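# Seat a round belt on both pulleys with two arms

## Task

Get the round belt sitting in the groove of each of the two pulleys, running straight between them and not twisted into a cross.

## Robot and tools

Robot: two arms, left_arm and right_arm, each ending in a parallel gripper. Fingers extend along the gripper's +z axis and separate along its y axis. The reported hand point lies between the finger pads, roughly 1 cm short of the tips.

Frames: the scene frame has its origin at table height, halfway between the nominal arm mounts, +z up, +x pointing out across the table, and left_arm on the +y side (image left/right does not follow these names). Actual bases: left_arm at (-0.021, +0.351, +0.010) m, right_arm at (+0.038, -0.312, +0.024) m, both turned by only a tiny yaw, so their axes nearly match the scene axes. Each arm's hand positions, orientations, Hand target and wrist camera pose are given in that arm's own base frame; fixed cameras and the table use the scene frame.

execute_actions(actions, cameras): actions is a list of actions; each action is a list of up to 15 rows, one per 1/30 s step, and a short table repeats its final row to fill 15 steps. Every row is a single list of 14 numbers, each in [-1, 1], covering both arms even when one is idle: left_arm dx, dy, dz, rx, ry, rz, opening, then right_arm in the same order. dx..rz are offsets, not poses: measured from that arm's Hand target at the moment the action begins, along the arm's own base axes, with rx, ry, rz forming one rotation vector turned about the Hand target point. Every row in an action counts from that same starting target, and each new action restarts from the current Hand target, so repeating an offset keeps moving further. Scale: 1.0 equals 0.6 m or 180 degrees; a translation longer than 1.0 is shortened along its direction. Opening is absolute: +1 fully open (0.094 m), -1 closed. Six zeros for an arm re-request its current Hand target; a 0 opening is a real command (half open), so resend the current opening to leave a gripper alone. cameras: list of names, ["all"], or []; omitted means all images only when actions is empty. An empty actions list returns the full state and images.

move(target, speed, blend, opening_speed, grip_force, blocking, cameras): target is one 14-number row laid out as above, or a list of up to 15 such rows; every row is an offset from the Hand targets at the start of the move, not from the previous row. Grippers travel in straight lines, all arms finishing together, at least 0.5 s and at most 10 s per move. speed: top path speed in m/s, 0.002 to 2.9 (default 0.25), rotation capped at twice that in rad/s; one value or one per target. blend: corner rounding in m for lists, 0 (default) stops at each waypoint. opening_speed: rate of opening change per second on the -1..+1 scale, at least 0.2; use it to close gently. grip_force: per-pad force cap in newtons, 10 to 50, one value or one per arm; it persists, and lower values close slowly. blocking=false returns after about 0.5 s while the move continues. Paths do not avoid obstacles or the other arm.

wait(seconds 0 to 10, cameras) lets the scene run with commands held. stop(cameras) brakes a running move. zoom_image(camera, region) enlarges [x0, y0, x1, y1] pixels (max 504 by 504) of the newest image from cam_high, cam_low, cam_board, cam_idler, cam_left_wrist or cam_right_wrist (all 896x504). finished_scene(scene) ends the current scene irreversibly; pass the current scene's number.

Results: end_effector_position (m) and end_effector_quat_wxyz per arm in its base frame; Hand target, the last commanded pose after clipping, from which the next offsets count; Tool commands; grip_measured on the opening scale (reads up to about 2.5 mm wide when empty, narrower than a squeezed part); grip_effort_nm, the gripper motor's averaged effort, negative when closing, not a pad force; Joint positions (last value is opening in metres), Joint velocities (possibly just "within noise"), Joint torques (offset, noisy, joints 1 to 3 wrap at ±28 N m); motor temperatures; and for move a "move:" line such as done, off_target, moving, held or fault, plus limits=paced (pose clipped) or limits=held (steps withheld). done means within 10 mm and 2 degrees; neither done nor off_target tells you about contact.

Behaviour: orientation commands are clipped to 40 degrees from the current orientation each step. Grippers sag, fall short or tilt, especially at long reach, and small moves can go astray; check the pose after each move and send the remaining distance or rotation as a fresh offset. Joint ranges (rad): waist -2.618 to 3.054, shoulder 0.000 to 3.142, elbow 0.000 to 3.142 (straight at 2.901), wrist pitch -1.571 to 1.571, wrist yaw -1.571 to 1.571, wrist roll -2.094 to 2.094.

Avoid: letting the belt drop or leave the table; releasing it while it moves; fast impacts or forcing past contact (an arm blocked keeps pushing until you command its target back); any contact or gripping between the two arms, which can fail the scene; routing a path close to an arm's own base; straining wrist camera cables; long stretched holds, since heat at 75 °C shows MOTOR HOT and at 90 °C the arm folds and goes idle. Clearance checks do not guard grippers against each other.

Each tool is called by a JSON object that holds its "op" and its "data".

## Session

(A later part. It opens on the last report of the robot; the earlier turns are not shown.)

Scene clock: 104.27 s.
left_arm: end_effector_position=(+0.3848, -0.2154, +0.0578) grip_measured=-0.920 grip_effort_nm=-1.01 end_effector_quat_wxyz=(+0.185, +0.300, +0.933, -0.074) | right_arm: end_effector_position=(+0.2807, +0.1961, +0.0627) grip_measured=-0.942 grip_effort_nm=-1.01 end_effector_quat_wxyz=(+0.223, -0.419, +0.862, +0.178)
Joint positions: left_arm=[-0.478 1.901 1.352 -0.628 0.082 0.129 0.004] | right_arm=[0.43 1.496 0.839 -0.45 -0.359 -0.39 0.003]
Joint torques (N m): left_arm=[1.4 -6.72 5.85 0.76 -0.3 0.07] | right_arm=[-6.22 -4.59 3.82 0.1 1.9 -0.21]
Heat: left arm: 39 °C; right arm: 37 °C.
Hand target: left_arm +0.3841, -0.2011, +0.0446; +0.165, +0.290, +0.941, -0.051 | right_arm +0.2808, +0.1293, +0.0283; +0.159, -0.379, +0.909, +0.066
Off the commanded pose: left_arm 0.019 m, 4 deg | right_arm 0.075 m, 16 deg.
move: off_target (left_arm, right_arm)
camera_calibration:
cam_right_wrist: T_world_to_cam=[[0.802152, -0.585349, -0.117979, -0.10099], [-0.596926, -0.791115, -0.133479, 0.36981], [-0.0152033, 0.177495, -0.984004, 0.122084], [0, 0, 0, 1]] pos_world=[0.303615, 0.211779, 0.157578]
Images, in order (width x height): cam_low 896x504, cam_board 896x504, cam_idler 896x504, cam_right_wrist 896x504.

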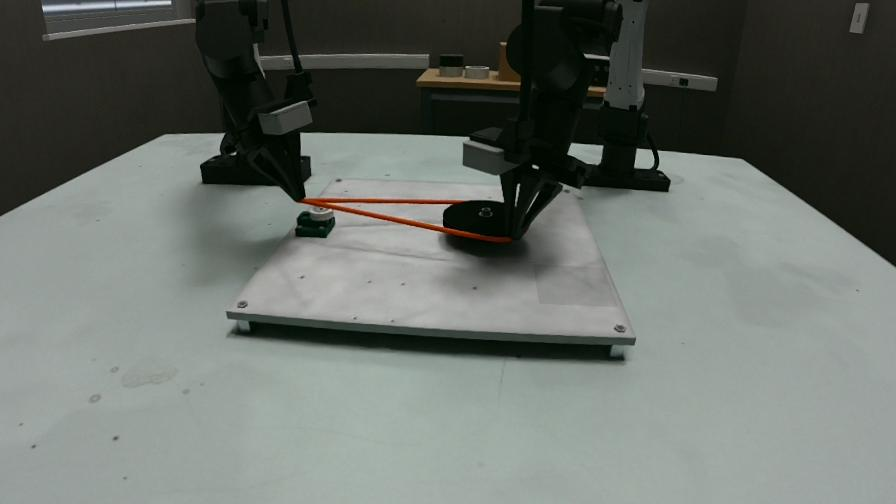

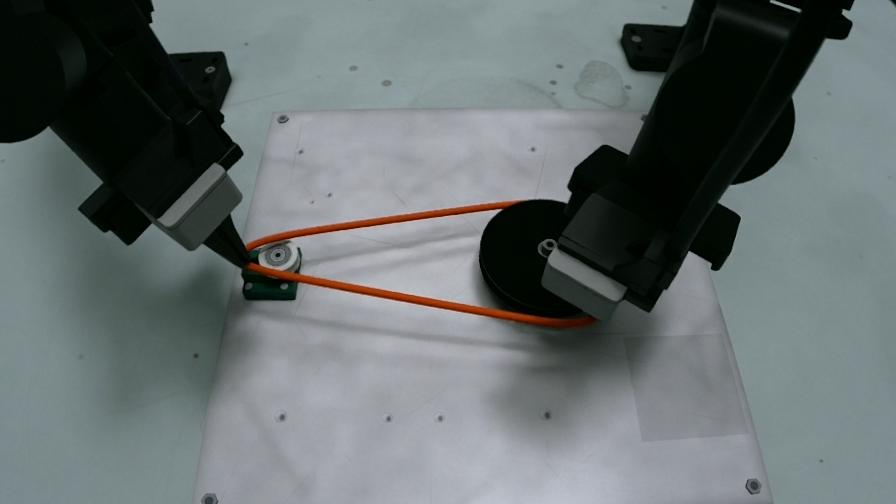

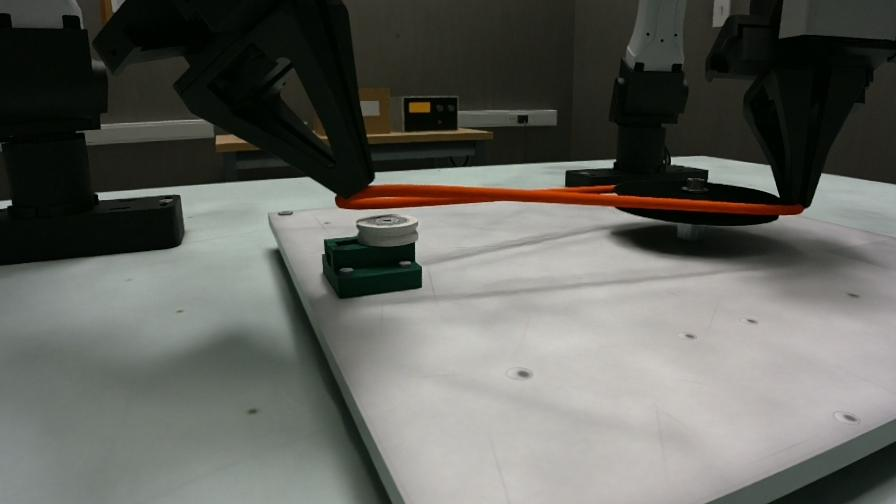

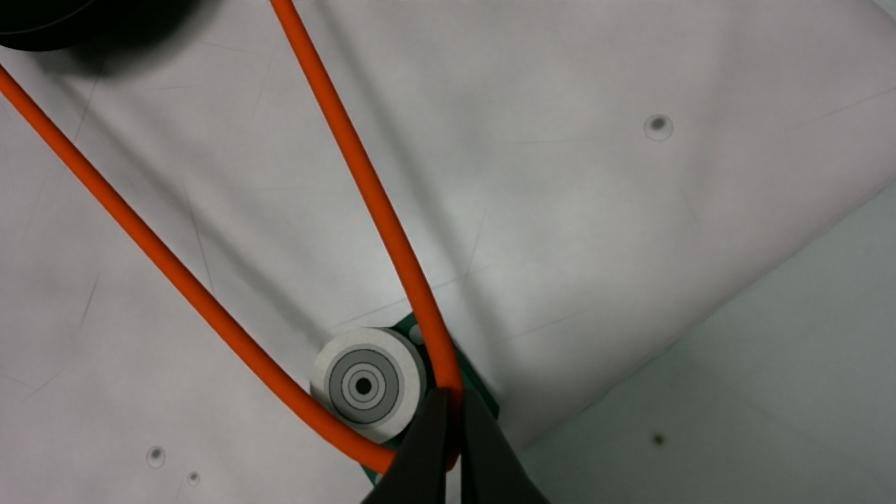

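{"op": "move", "data": {"target": [[0,0,0,0,0,0,-1,-0.025,-0.01,-0.008,0,0,0,-1],[0,0,-0.012,0,0,0,-1,-0.03,-0.015,-0.028,0,0,0,-1]], "cameras": ["cam_low","cam_idler","cam_board","cam_right_wrist"], "speed": 0.04}}

{"op": "zoom_image", "data": {"camera": "cam_idler", "region": [300, 120, 550, 320]}}

{"op": "zoom_image", "data": {"camera": "cam_board", "region": [180, 160, 400, 320]}}

{"op": "zoom_image", "data": {"camera": "cam_idler", "region": [580, 100, 880, 280]}}

Scene clock: 107.53 s.
left_arm: end_effector_position=(+0.3870, -0.2185, +0.0577) grip_measured=-0.920 grip_effort_nm=-1.01 end_effector_quat_wxyz=(+0.190, +0.302, +0.931, -0.079) | right_arm: end_effector_position=(+0.2692, +0.1934, +0.0480) grip_measured=-0.942 grip_effort_nm=-1.01 end_effector_quat_wxyz=(+0.235, -0.422, +0.855, +0.187)
Joint positions: left_arm=[-0.478 1.906 1.352 -0.612 0.092 0.131 0.004] | right_arm=[0.427 1.467 0.731 -0.346 -0.38 -0.394 0.003]
Joint torques (N m): left_arm=[1.37 -6.43 4.4 0.86 -0.4 0.05] | right_arm=[-6.2 -5.33 3.25 -0.2 2.07 -0.15]
Heat: left arm: 39 °C; right arm: 37 °C.
Hand target: left_arm +0.3841, -0.2011, +0.0375; +0.165, +0.290, +0.941, -0.051 | right_arm +0.2627, +0.1203, +0.0114; +0.159, -0.379, +0.909, +0.067
Off the commanded pose: left_arm 0.027 m, 5 deg | right_arm 0.082 m, 18 deg.
move: off_target (left_arm, right_arm)
camera_calibration:
cam_right_wrist: T_world_to_cam=[[0.809924, -0.574315, -0.119101, -0.0993004], [-0.586535, -0.793034, -0.164541, 0.357959], [0.0000467159, 0.203122, -0.979153, 0.0985646], [0, 0, 0, 1]] pos_world=[0.290377, 0.206824, 0.143582]
Images, in order (width x height): cam_low 896x504, cam_board 896x504, cam_idler 896x504, cam_right_wrist 896x504.

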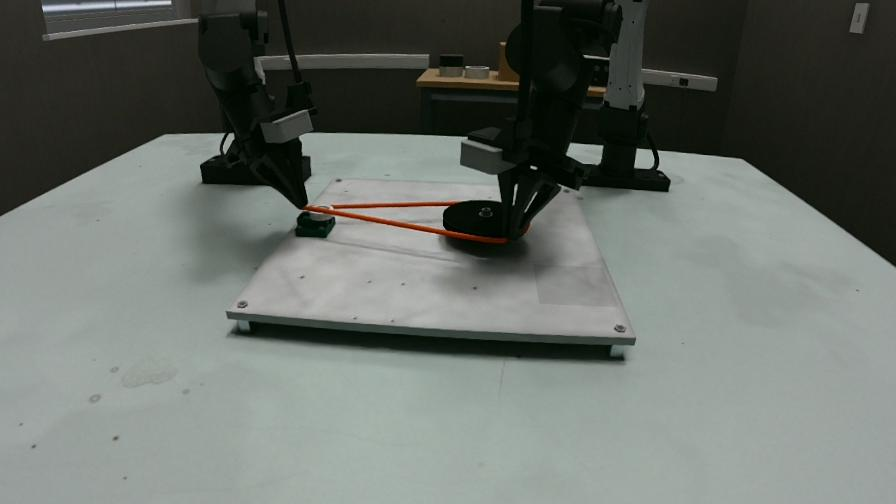

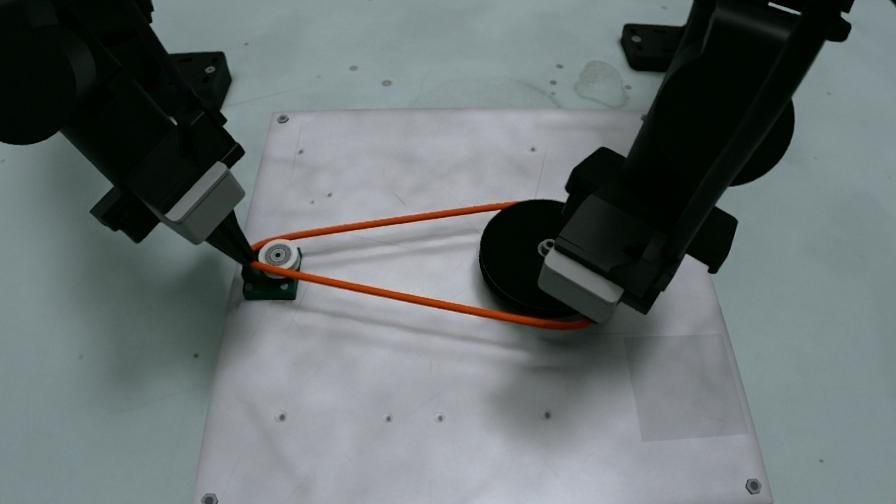

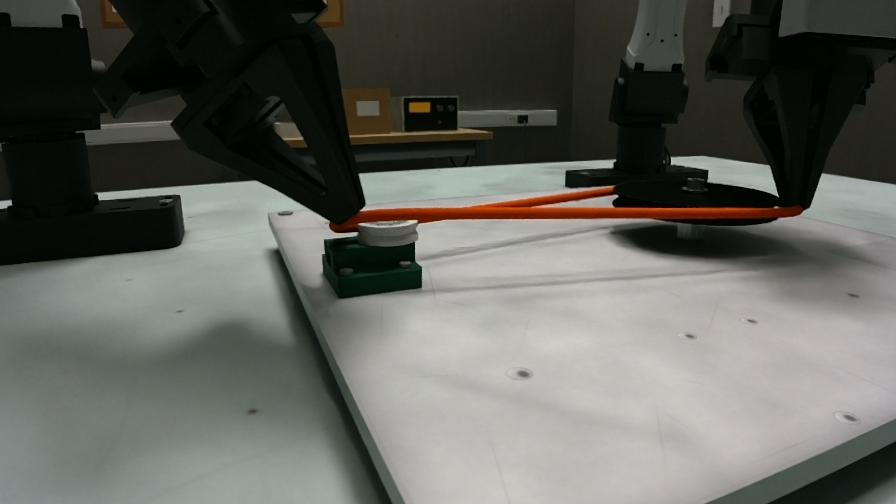

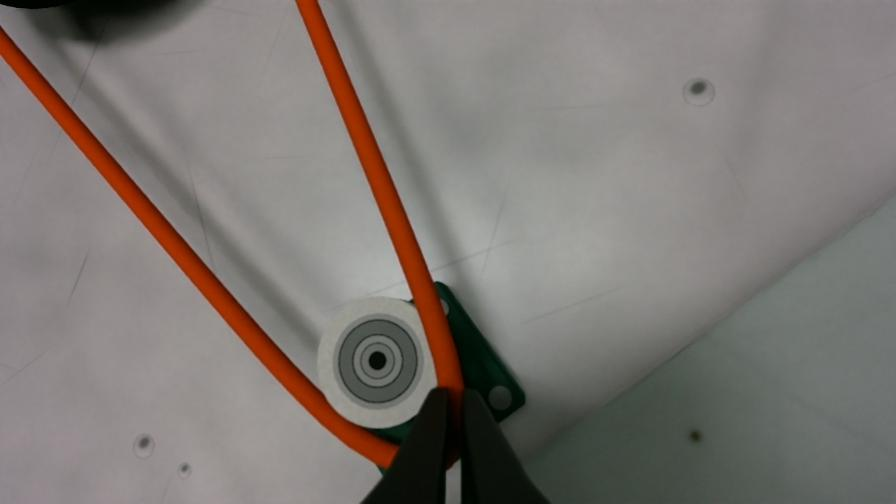

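Scaled by 2.016 from the camera's 896x504 image, which has a finer 1280x720 frame.

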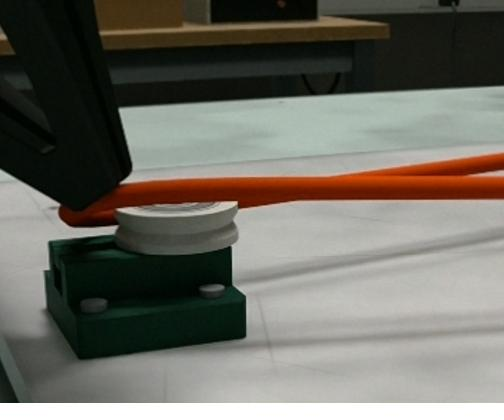

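Scaled by 2.291 from the camera's 896x504 image, which has a finer 1280x720 frame.

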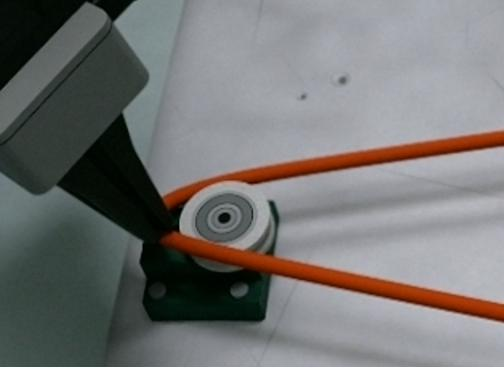

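Scaled by 1.680 from the camera's 896x504 image, which has a finer 1280x720 frame.

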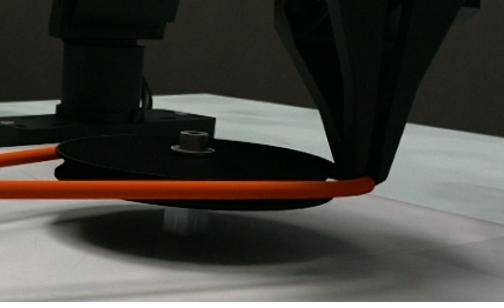

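{"op": "move", "data": {"target": [[0,0,-0.008,0,0,0,-1,0.012,-0.008,0,0,0,0,-1],[0,0,-0.012,0,0,0,-1,0.012,-0.01,-0.02,0,0,0,-1]], "cameras": ["cam_low","cam_idler","cam_board","cam_right_wrist"], "speed": 0.04}}

{"op": "zoom_image", "data": {"camera": "cam_idler", "region": [300, 120, 550, 320]}}

{"op": "zoom_image", "data": {"camera": "cam_board", "region": [180, 160, 400, 320]}}

{"op": "zoom_image", "data": {"camera": "cam_low", "region": [280, 160, 560, 280]}}

Scene clock: 110.37 s.
left_arm: end_effector_position=(+0.3843, -0.2097, +0.0447) grip_measured=-0.921 grip_effort_nm=-1.01 end_effector_quat_wxyz=(+0.175, +0.297, +0.936, -0.066) | right_arm: end_effector_position=(+0.2692, +0.1188, +0.0042) grip_measured=-0.990 grip_effort_nm=-0.52 end_effector_quat_wxyz=(+0.161, -0.380, +0.908, +0.073)
Joint positions: left_arm=[-0.471 1.922 1.335 -0.613 0.072 0.131 0.004] | right_arm=[0.316 1.521 0.696 -0.432 -0.17 -0.45 0]
Joint torques (N m): left_arm=[0.77 -6.91 4.31 1.1 -0.18 0.04] | right_arm=[-1.13 -4.03 4.96 1.22 0.05 0.02]
Heat: left arm: 39 °C; right arm: 37 °C.
Hand target: left_arm +0.3841, -0.2010, +0.0304; +0.166, +0.290, +0.941, -0.051 | right_arm +0.2699, +0.1143, -0.0006; +0.159, -0.379, +0.909, +0.066
Off the commanded pose: left_arm 0.017 m, 2 deg | right_arm 0.007 m, 1 deg.
move: off_target (left_arm)
camera_calibration:
cam_right_wrist: T_world_to_cam=[[0.713562, -0.70055, -0.00774138, -0.106776], [-0.698034, -0.711856, 0.0775291, 0.310907], [-0.0598238, -0.0499181, -0.99696, 0.117098], [0, 0, 0, 1]] pos_world=[0.30022, 0.152364, 0.0918112]
Images, in order (width x height): cam_low 896x504, cam_board 896x504, cam_idler 896x504, cam_right_wrist 896x504.

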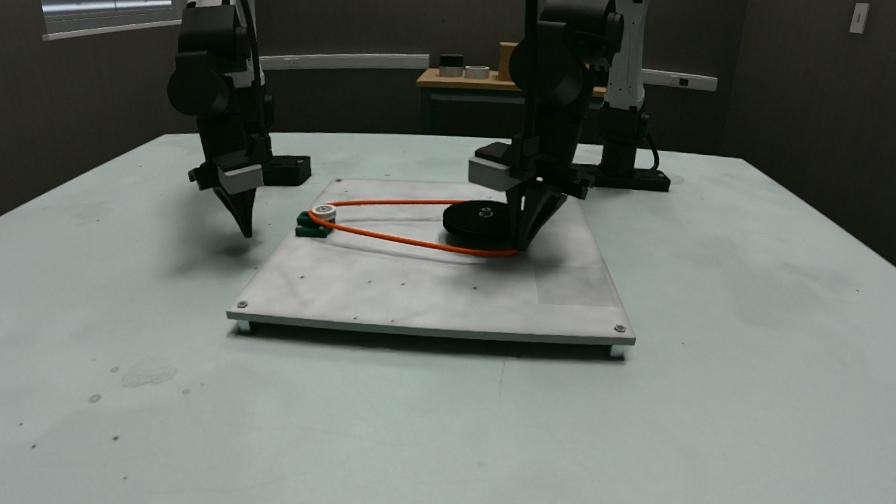

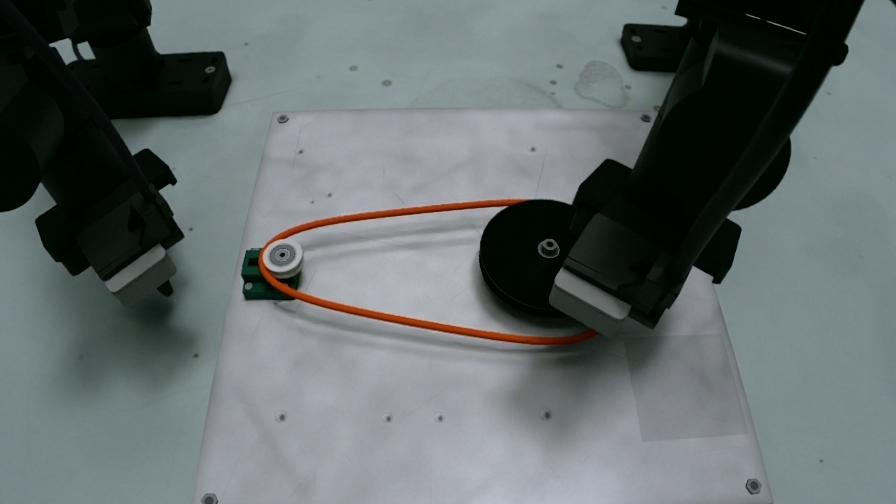

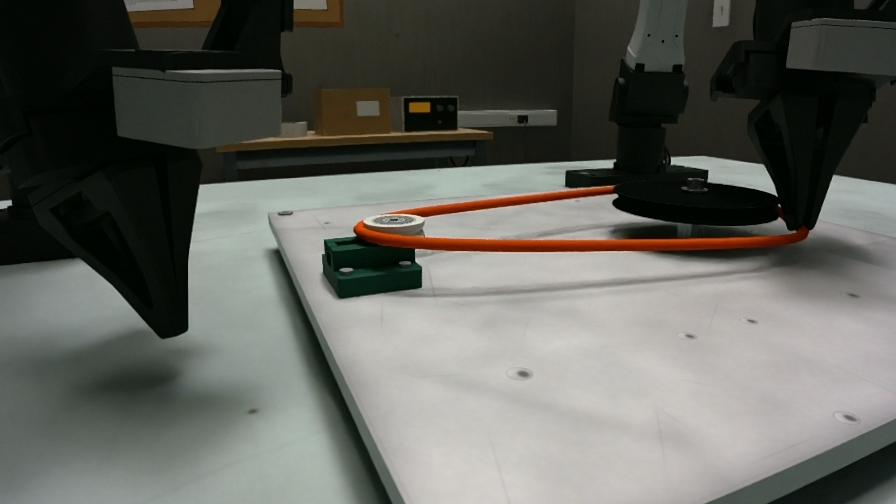

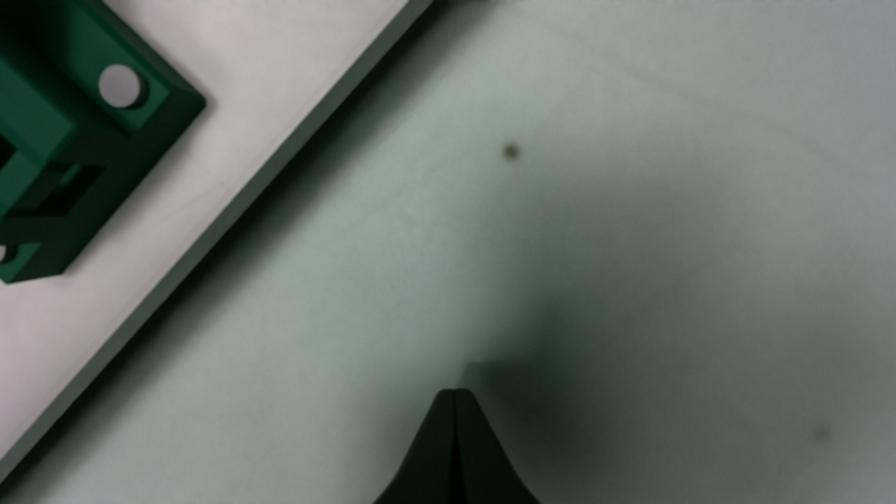

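Scaled by 2.016 from the camera's 896x504 image, which has a finer 1280x720 frame.

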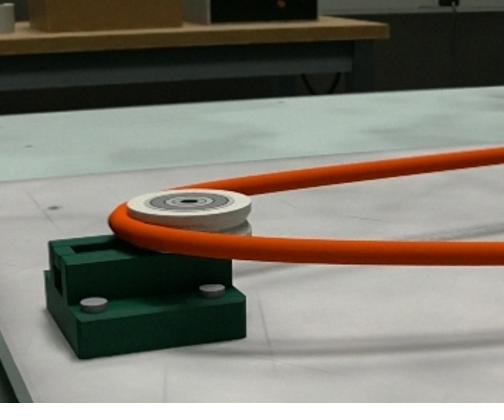

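Scaled by 2.291 from the camera's 896x504 image, which has a finer 1280x720 frame.

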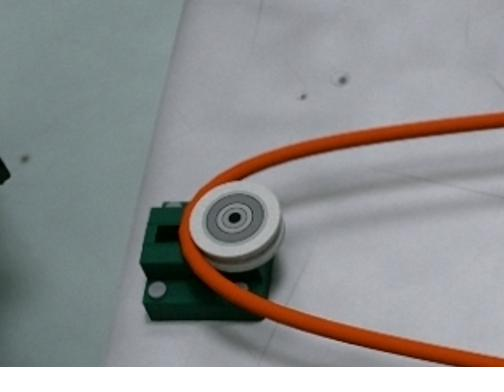

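Scaled by 1.800 from the camera's 896x504 image, which has a finer 1280x720 frame.

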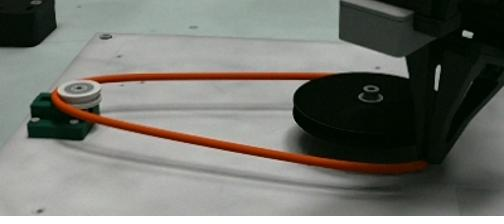

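{"op": "move", "data": {"target": [0,0,0.05,0,0,0,-1,-0.03,-0.05,0.2,0,0,0,-1], "cameras": ["cam_low","cam_idler","cam_board","cam_left_wrist"], "speed": 0.1}}

{"op": "zoom_image", "data": {"camera": "cam_idler", "region": [580, 100, 880, 280]}}

{"op": "zoom_image", "data": {"camera": "cam_low", "region": [280, 160, 560, 280]}}

Scene clock: 113.73 s.
left_arm: end_effector_position=(+0.3686, -0.2002, +0.0417) grip_measured=-0.921 grip_effort_nm=-1.01 end_effector_quat_wxyz=(+0.135, +0.298, +0.943, -0.055) | right_arm: end_effector_position=(+0.2484, +0.0821, +0.1084) grip_measured=-0.990 grip_effort_nm=-0.53 end_effector_quat_wxyz=(+0.145, -0.377, +0.913, +0.061)
Joint positions: left_arm=[-0.471 1.922 1.351 -0.713 0.064 0.131 0.004] | right_arm=[0.205 1.279 0.955 -0.981 -0.173 -0.555 0]
Joint torques (N m): left_arm=[0.8 -10.07 8.98 0.85 -0.11 0.03] | right_arm=[-0.84 -4.37 8.29 0.74 -0.29 0.02]
Heat: left arm: 38 °C; right arm: 36 °C.
Hand target: left_arm +0.3841, -0.2010, +0.0603; +0.165, +0.290, +0.941, -0.051 | right_arm +0.2520, +0.0842, +0.1194; +0.159, -0.379, +0.909, +0.066
Off the commanded pose: left_arm 0.024 m, 4 deg | right_arm 0.012 m, 2 deg.
move: off_target (left_arm, right_arm)
camera_calibration:
cam_left_wrist: T_world_to_cam=[[-0.576615, -0.816744, 0.0210846, 0.0470098], [-0.808721, 0.574238, 0.127361, 0.448697], [-0.116129, 0.0563867, -0.991632, 0.181832], [0, 0, 0, 1]] pos_world=[0.411094, -0.229517, 0.122173]
Images, in order (width x height): cam_low 896x504, cam_board 896x504, cam_idler 896x504, cam_left_wrist 896x504.

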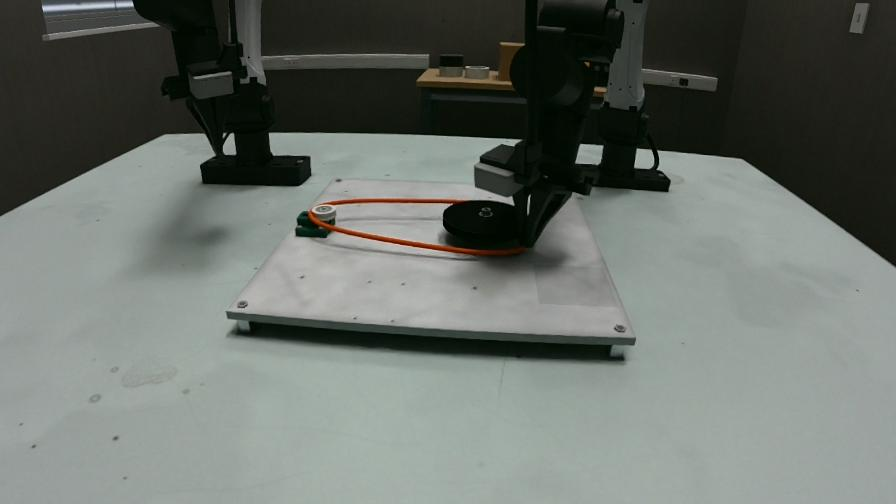

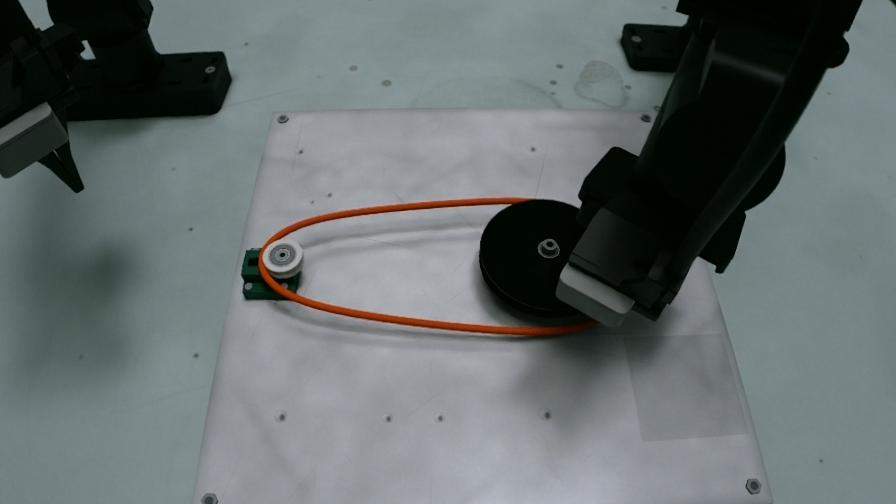

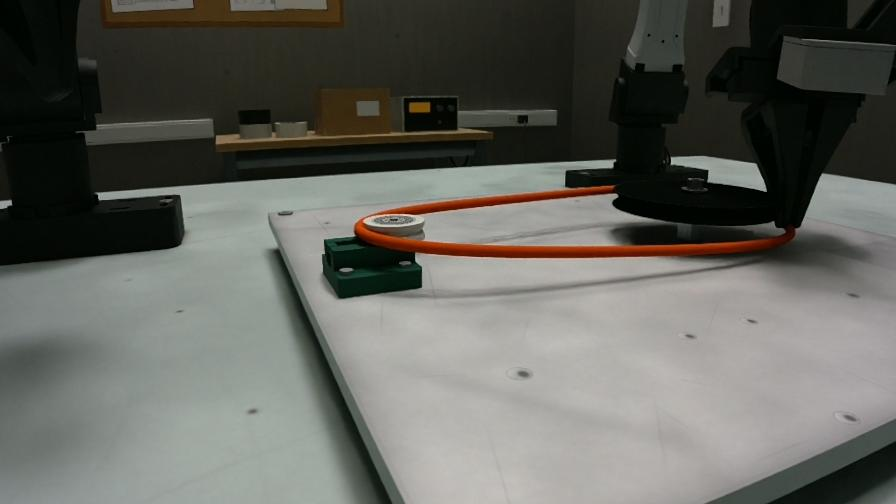

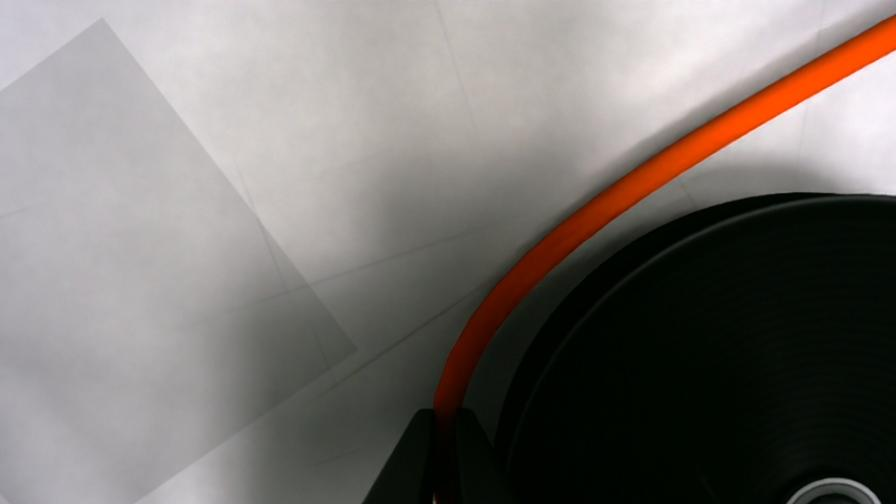

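Scaled by 1.680 from the camera's 896x504 image, which has a finer 1280x720 frame.

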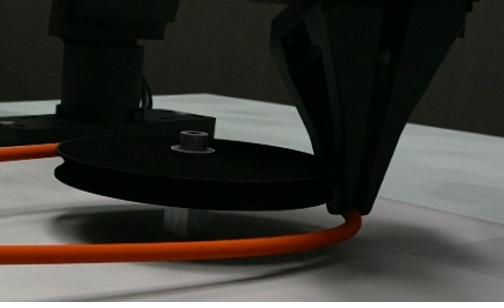

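Scaled by 1.800 from the camera's 896x504 image, which has a finer 1280x720 frame.

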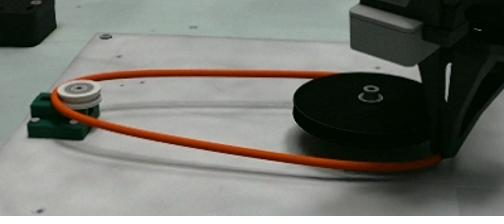

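{"op": "move", "data": {"target": [0.015,0.012,0.018,0,0,0,-1,0,0,0,0,0,0,-1], "cameras": ["cam_low","cam_idler","cam_board","cam_left_wrist"], "speed": 0.05}}

{"op": "zoom_image", "data": {"camera": "cam_idler", "region": [580, 100, 880, 280]}}

{"op": "zoom_image", "data": {"camera": "cam_low", "region": [280, 160, 560, 280]}}

Scene clock: 115.27 s.
left_arm: end_effector_position=(+0.3718, -0.1999, +0.0536) grip_measured=-0.921 grip_effort_nm=-1.01 end_effector_quat_wxyz=(+0.132, +0.296, +0.944, -0.062) | right_arm: end_effector_position=(+0.2482, +0.0821, +0.1084) grip_measured=-0.990 grip_effort_nm=-0.53 end_effector_quat_wxyz=(+0.144, -0.377, +0.913, +0.061)
Joint positions: left_arm=[-0.46 1.922 1.401 -0.768 0.08 0.137 0.004] | right_arm=[0.205 1.279 0.955 -0.982 -0.173 -0.555 0]
Joint torques (N m): left_arm=[2.39 -9.52 9.44 0.92 -0.18 0.26] | right_arm=[-0.76 -4.6 8.57 0.78 -0.23 0.06]
Heat: left arm: 39 °C; right arm: 36 °C.
Hand target: left_arm +0.3931, -0.1937, +0.0711; +0.165, +0.290, +0.941, -0.051 | right_arm +0.2519, +0.0842, +0.1194; +0.159, -0.379, +0.909, +0.067
Off the commanded pose: left_arm 0.028 m, 4 deg | right_arm 0.012 m, 2 deg.
move: off_target (left_arm, right_arm)
camera_calibration:
cam_left_wrist: T_world_to_cam=[[-0.576119, -0.816602, 0.0353413, 0.0479206], [-0.80756, 0.575352, 0.12968, 0.449349], [-0.12623, 0.0461707, -0.990926, 0.195617], [0, 0, 0, 1]] pos_world=[0.415177, -0.228434, 0.133876]
Images, in order (width x height): cam_low 896x504, cam_board 896x504, cam_idler 896x504, cam_left_wrist 896x504.

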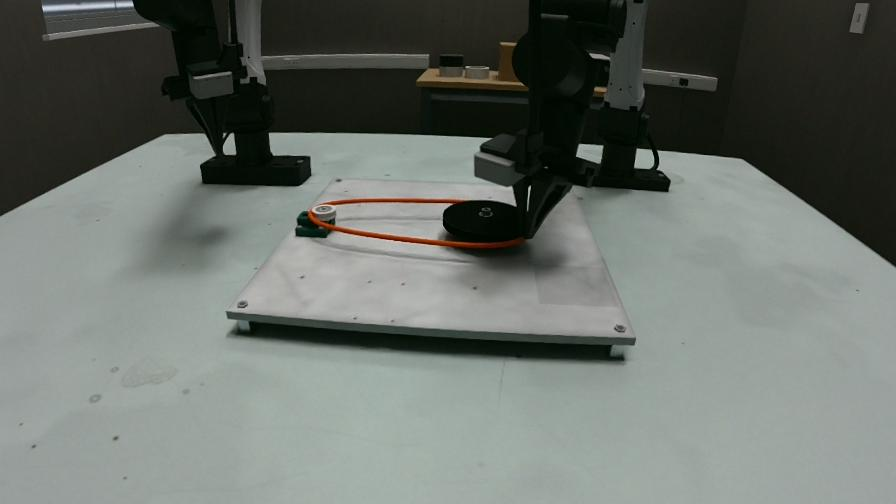

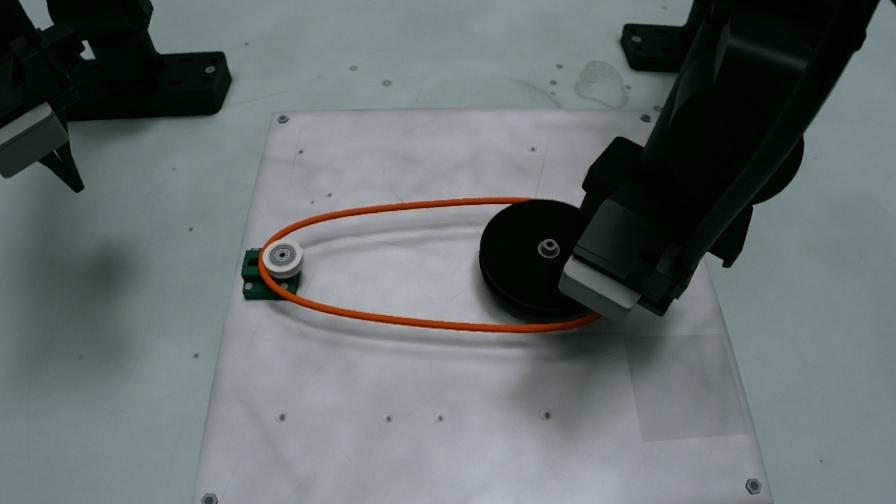

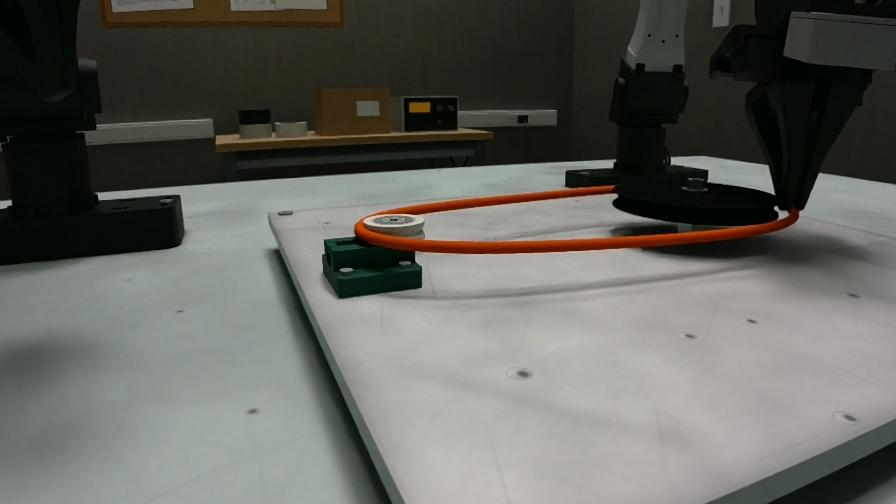

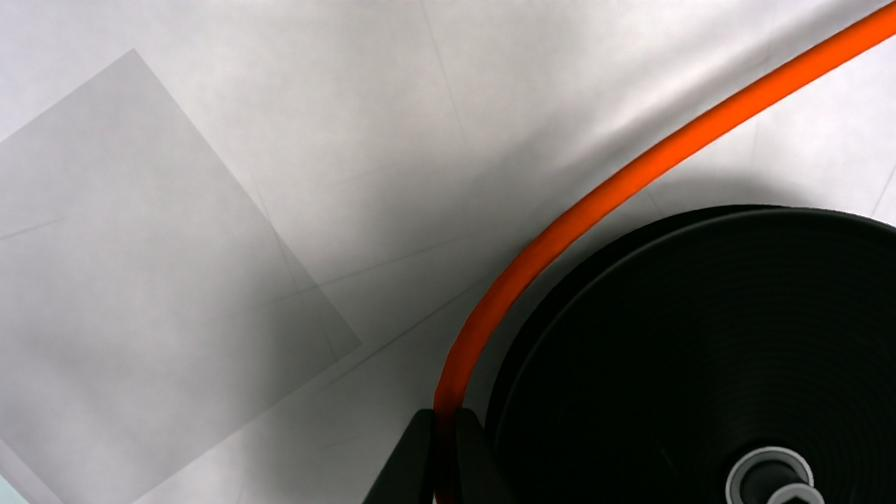

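Scaled by 1.680 from the camera's 896x504 image, which has a finer 1280x720 frame.

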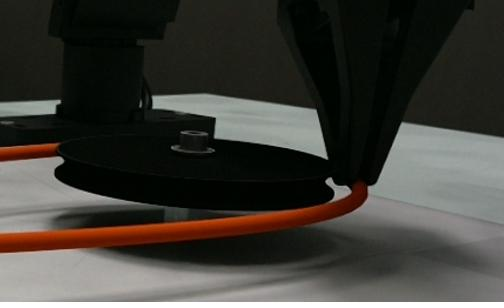

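Scaled by 1.800 from the camera's 896x504 image, which has a finer 1280x720 frame.

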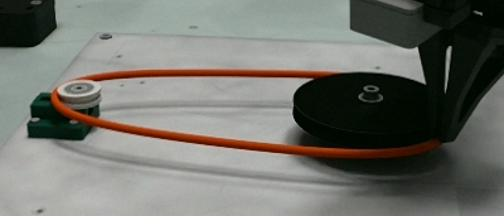

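{"op": "move", "data": {"target": [0.012,0.035,0.008,0,0,0,-1,0,0,0,0,0,0,-1], "cameras": ["cam_low","cam_idler","cam_board","cam_left_wrist"], "speed": 0.05}}

{"op": "zoom_image", "data": {"camera": "cam_idler", "region": [580, 100, 880, 280]}}

{"op": "zoom_image", "data": {"camera": "cam_low", "region": [280, 160, 560, 280]}}

{"op": "zoom_image", "data": {"camera": "cam_board", "region": [220, 160, 680, 380]}}

Scene clock: 117.20 s.
left_arm: end_effector_position=(+0.3709, -0.1901, +0.0530) grip_measured=-0.921 grip_effort_nm=-1.01 end_effector_quat_wxyz=(+0.120, +0.303, +0.942, -0.081) | right_arm: end_effector_position=(+0.2482, +0.0821, +0.1084) grip_measured=-0.990 grip_effort_nm=-0.52 end_effector_quat_wxyz=(+0.144, -0.377, +0.913, +0.061)
Joint positions: left_arm=[-0.417 1.922 1.401 -0.791 0.135 0.187 0.004] | right_arm=[0.205 1.279 0.955 -0.982 -0.173 -0.555 0]
Joint torques (N m): left_arm=[3.75 -10.58 9.76 0.87 -0.54 0.29] | right_arm=[-1.02 -4.36 8.47 0.79 -0.29 0.01]
Heat: left arm: 39 °C; right arm: 36 °C.
Hand target: left_arm +0.4002, -0.1729, +0.0759; +0.165, +0.290, +0.941, -0.051 | right_arm +0.2519, +0.0842, +0.1194; +0.159, -0.379, +0.909, +0.067
Off the commanded pose: left_arm 0.041 m, 6 deg | right_arm 0.012 m, 2 deg.
move: off_target (left_arm, right_arm)
camera_calibration:
cam_left_wrist: T_world_to_cam=[[-0.589912, -0.803737, 0.0775345, 0.0608257], [-0.791808, 0.594617, 0.139538, 0.440206], [-0.158255, 0.0209224, -0.987177, 0.201412], [0, 0, 0, 1]] pos_world=[0.416315, -0.21708, 0.132688]
Images, in order (width x height): cam_low 896x504, cam_board 896x504, cam_idler 896x504, cam_left_wrist 896x504.

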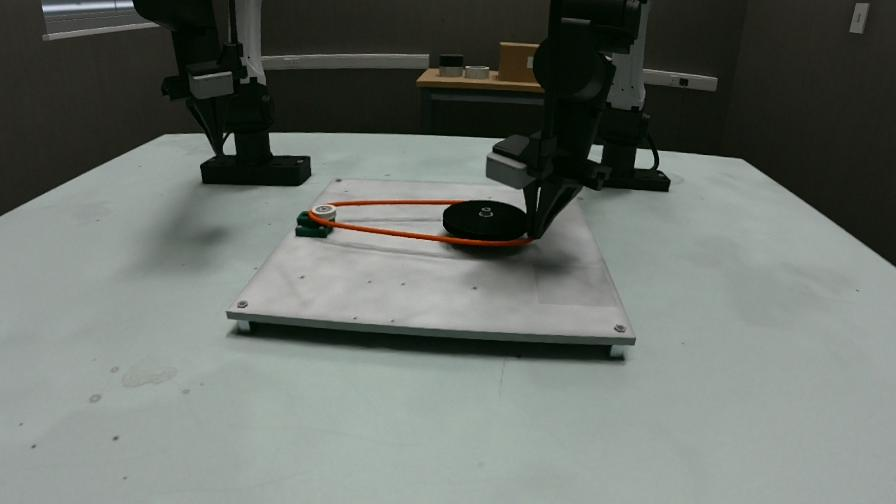

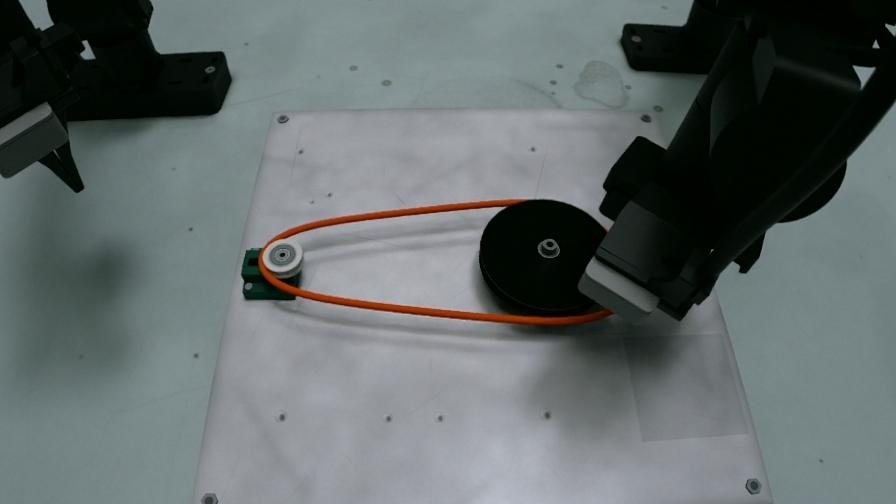

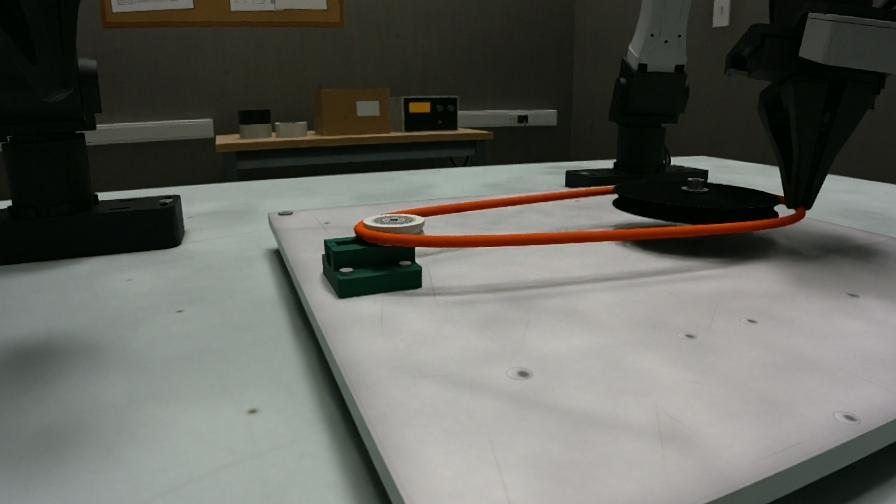

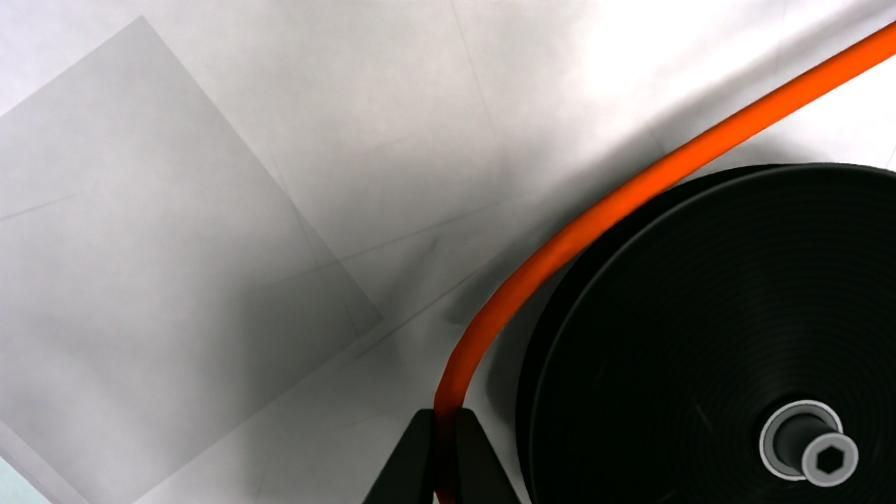

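Scaled by 1.680 from the camera's 896x504 image, which has a finer 1280x720 frame.

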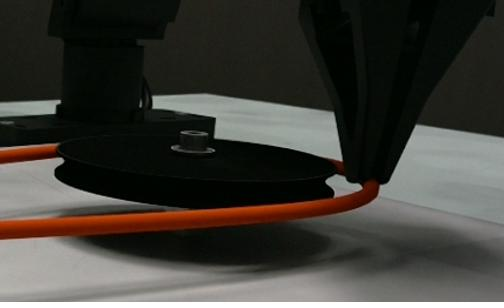

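Scaled by 1.800 from the camera's 896x504 image, which has a finer 1280x720 frame.

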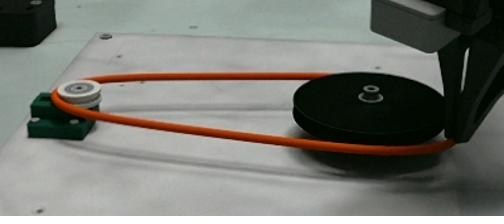

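Scaled by 1.096 from the camera's 896x504 image, which has a finer 1280x720 frame.

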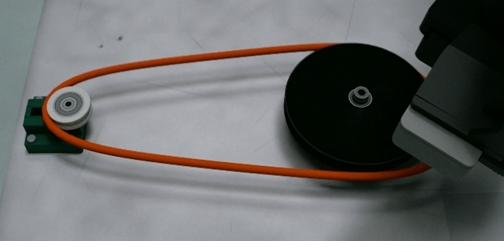

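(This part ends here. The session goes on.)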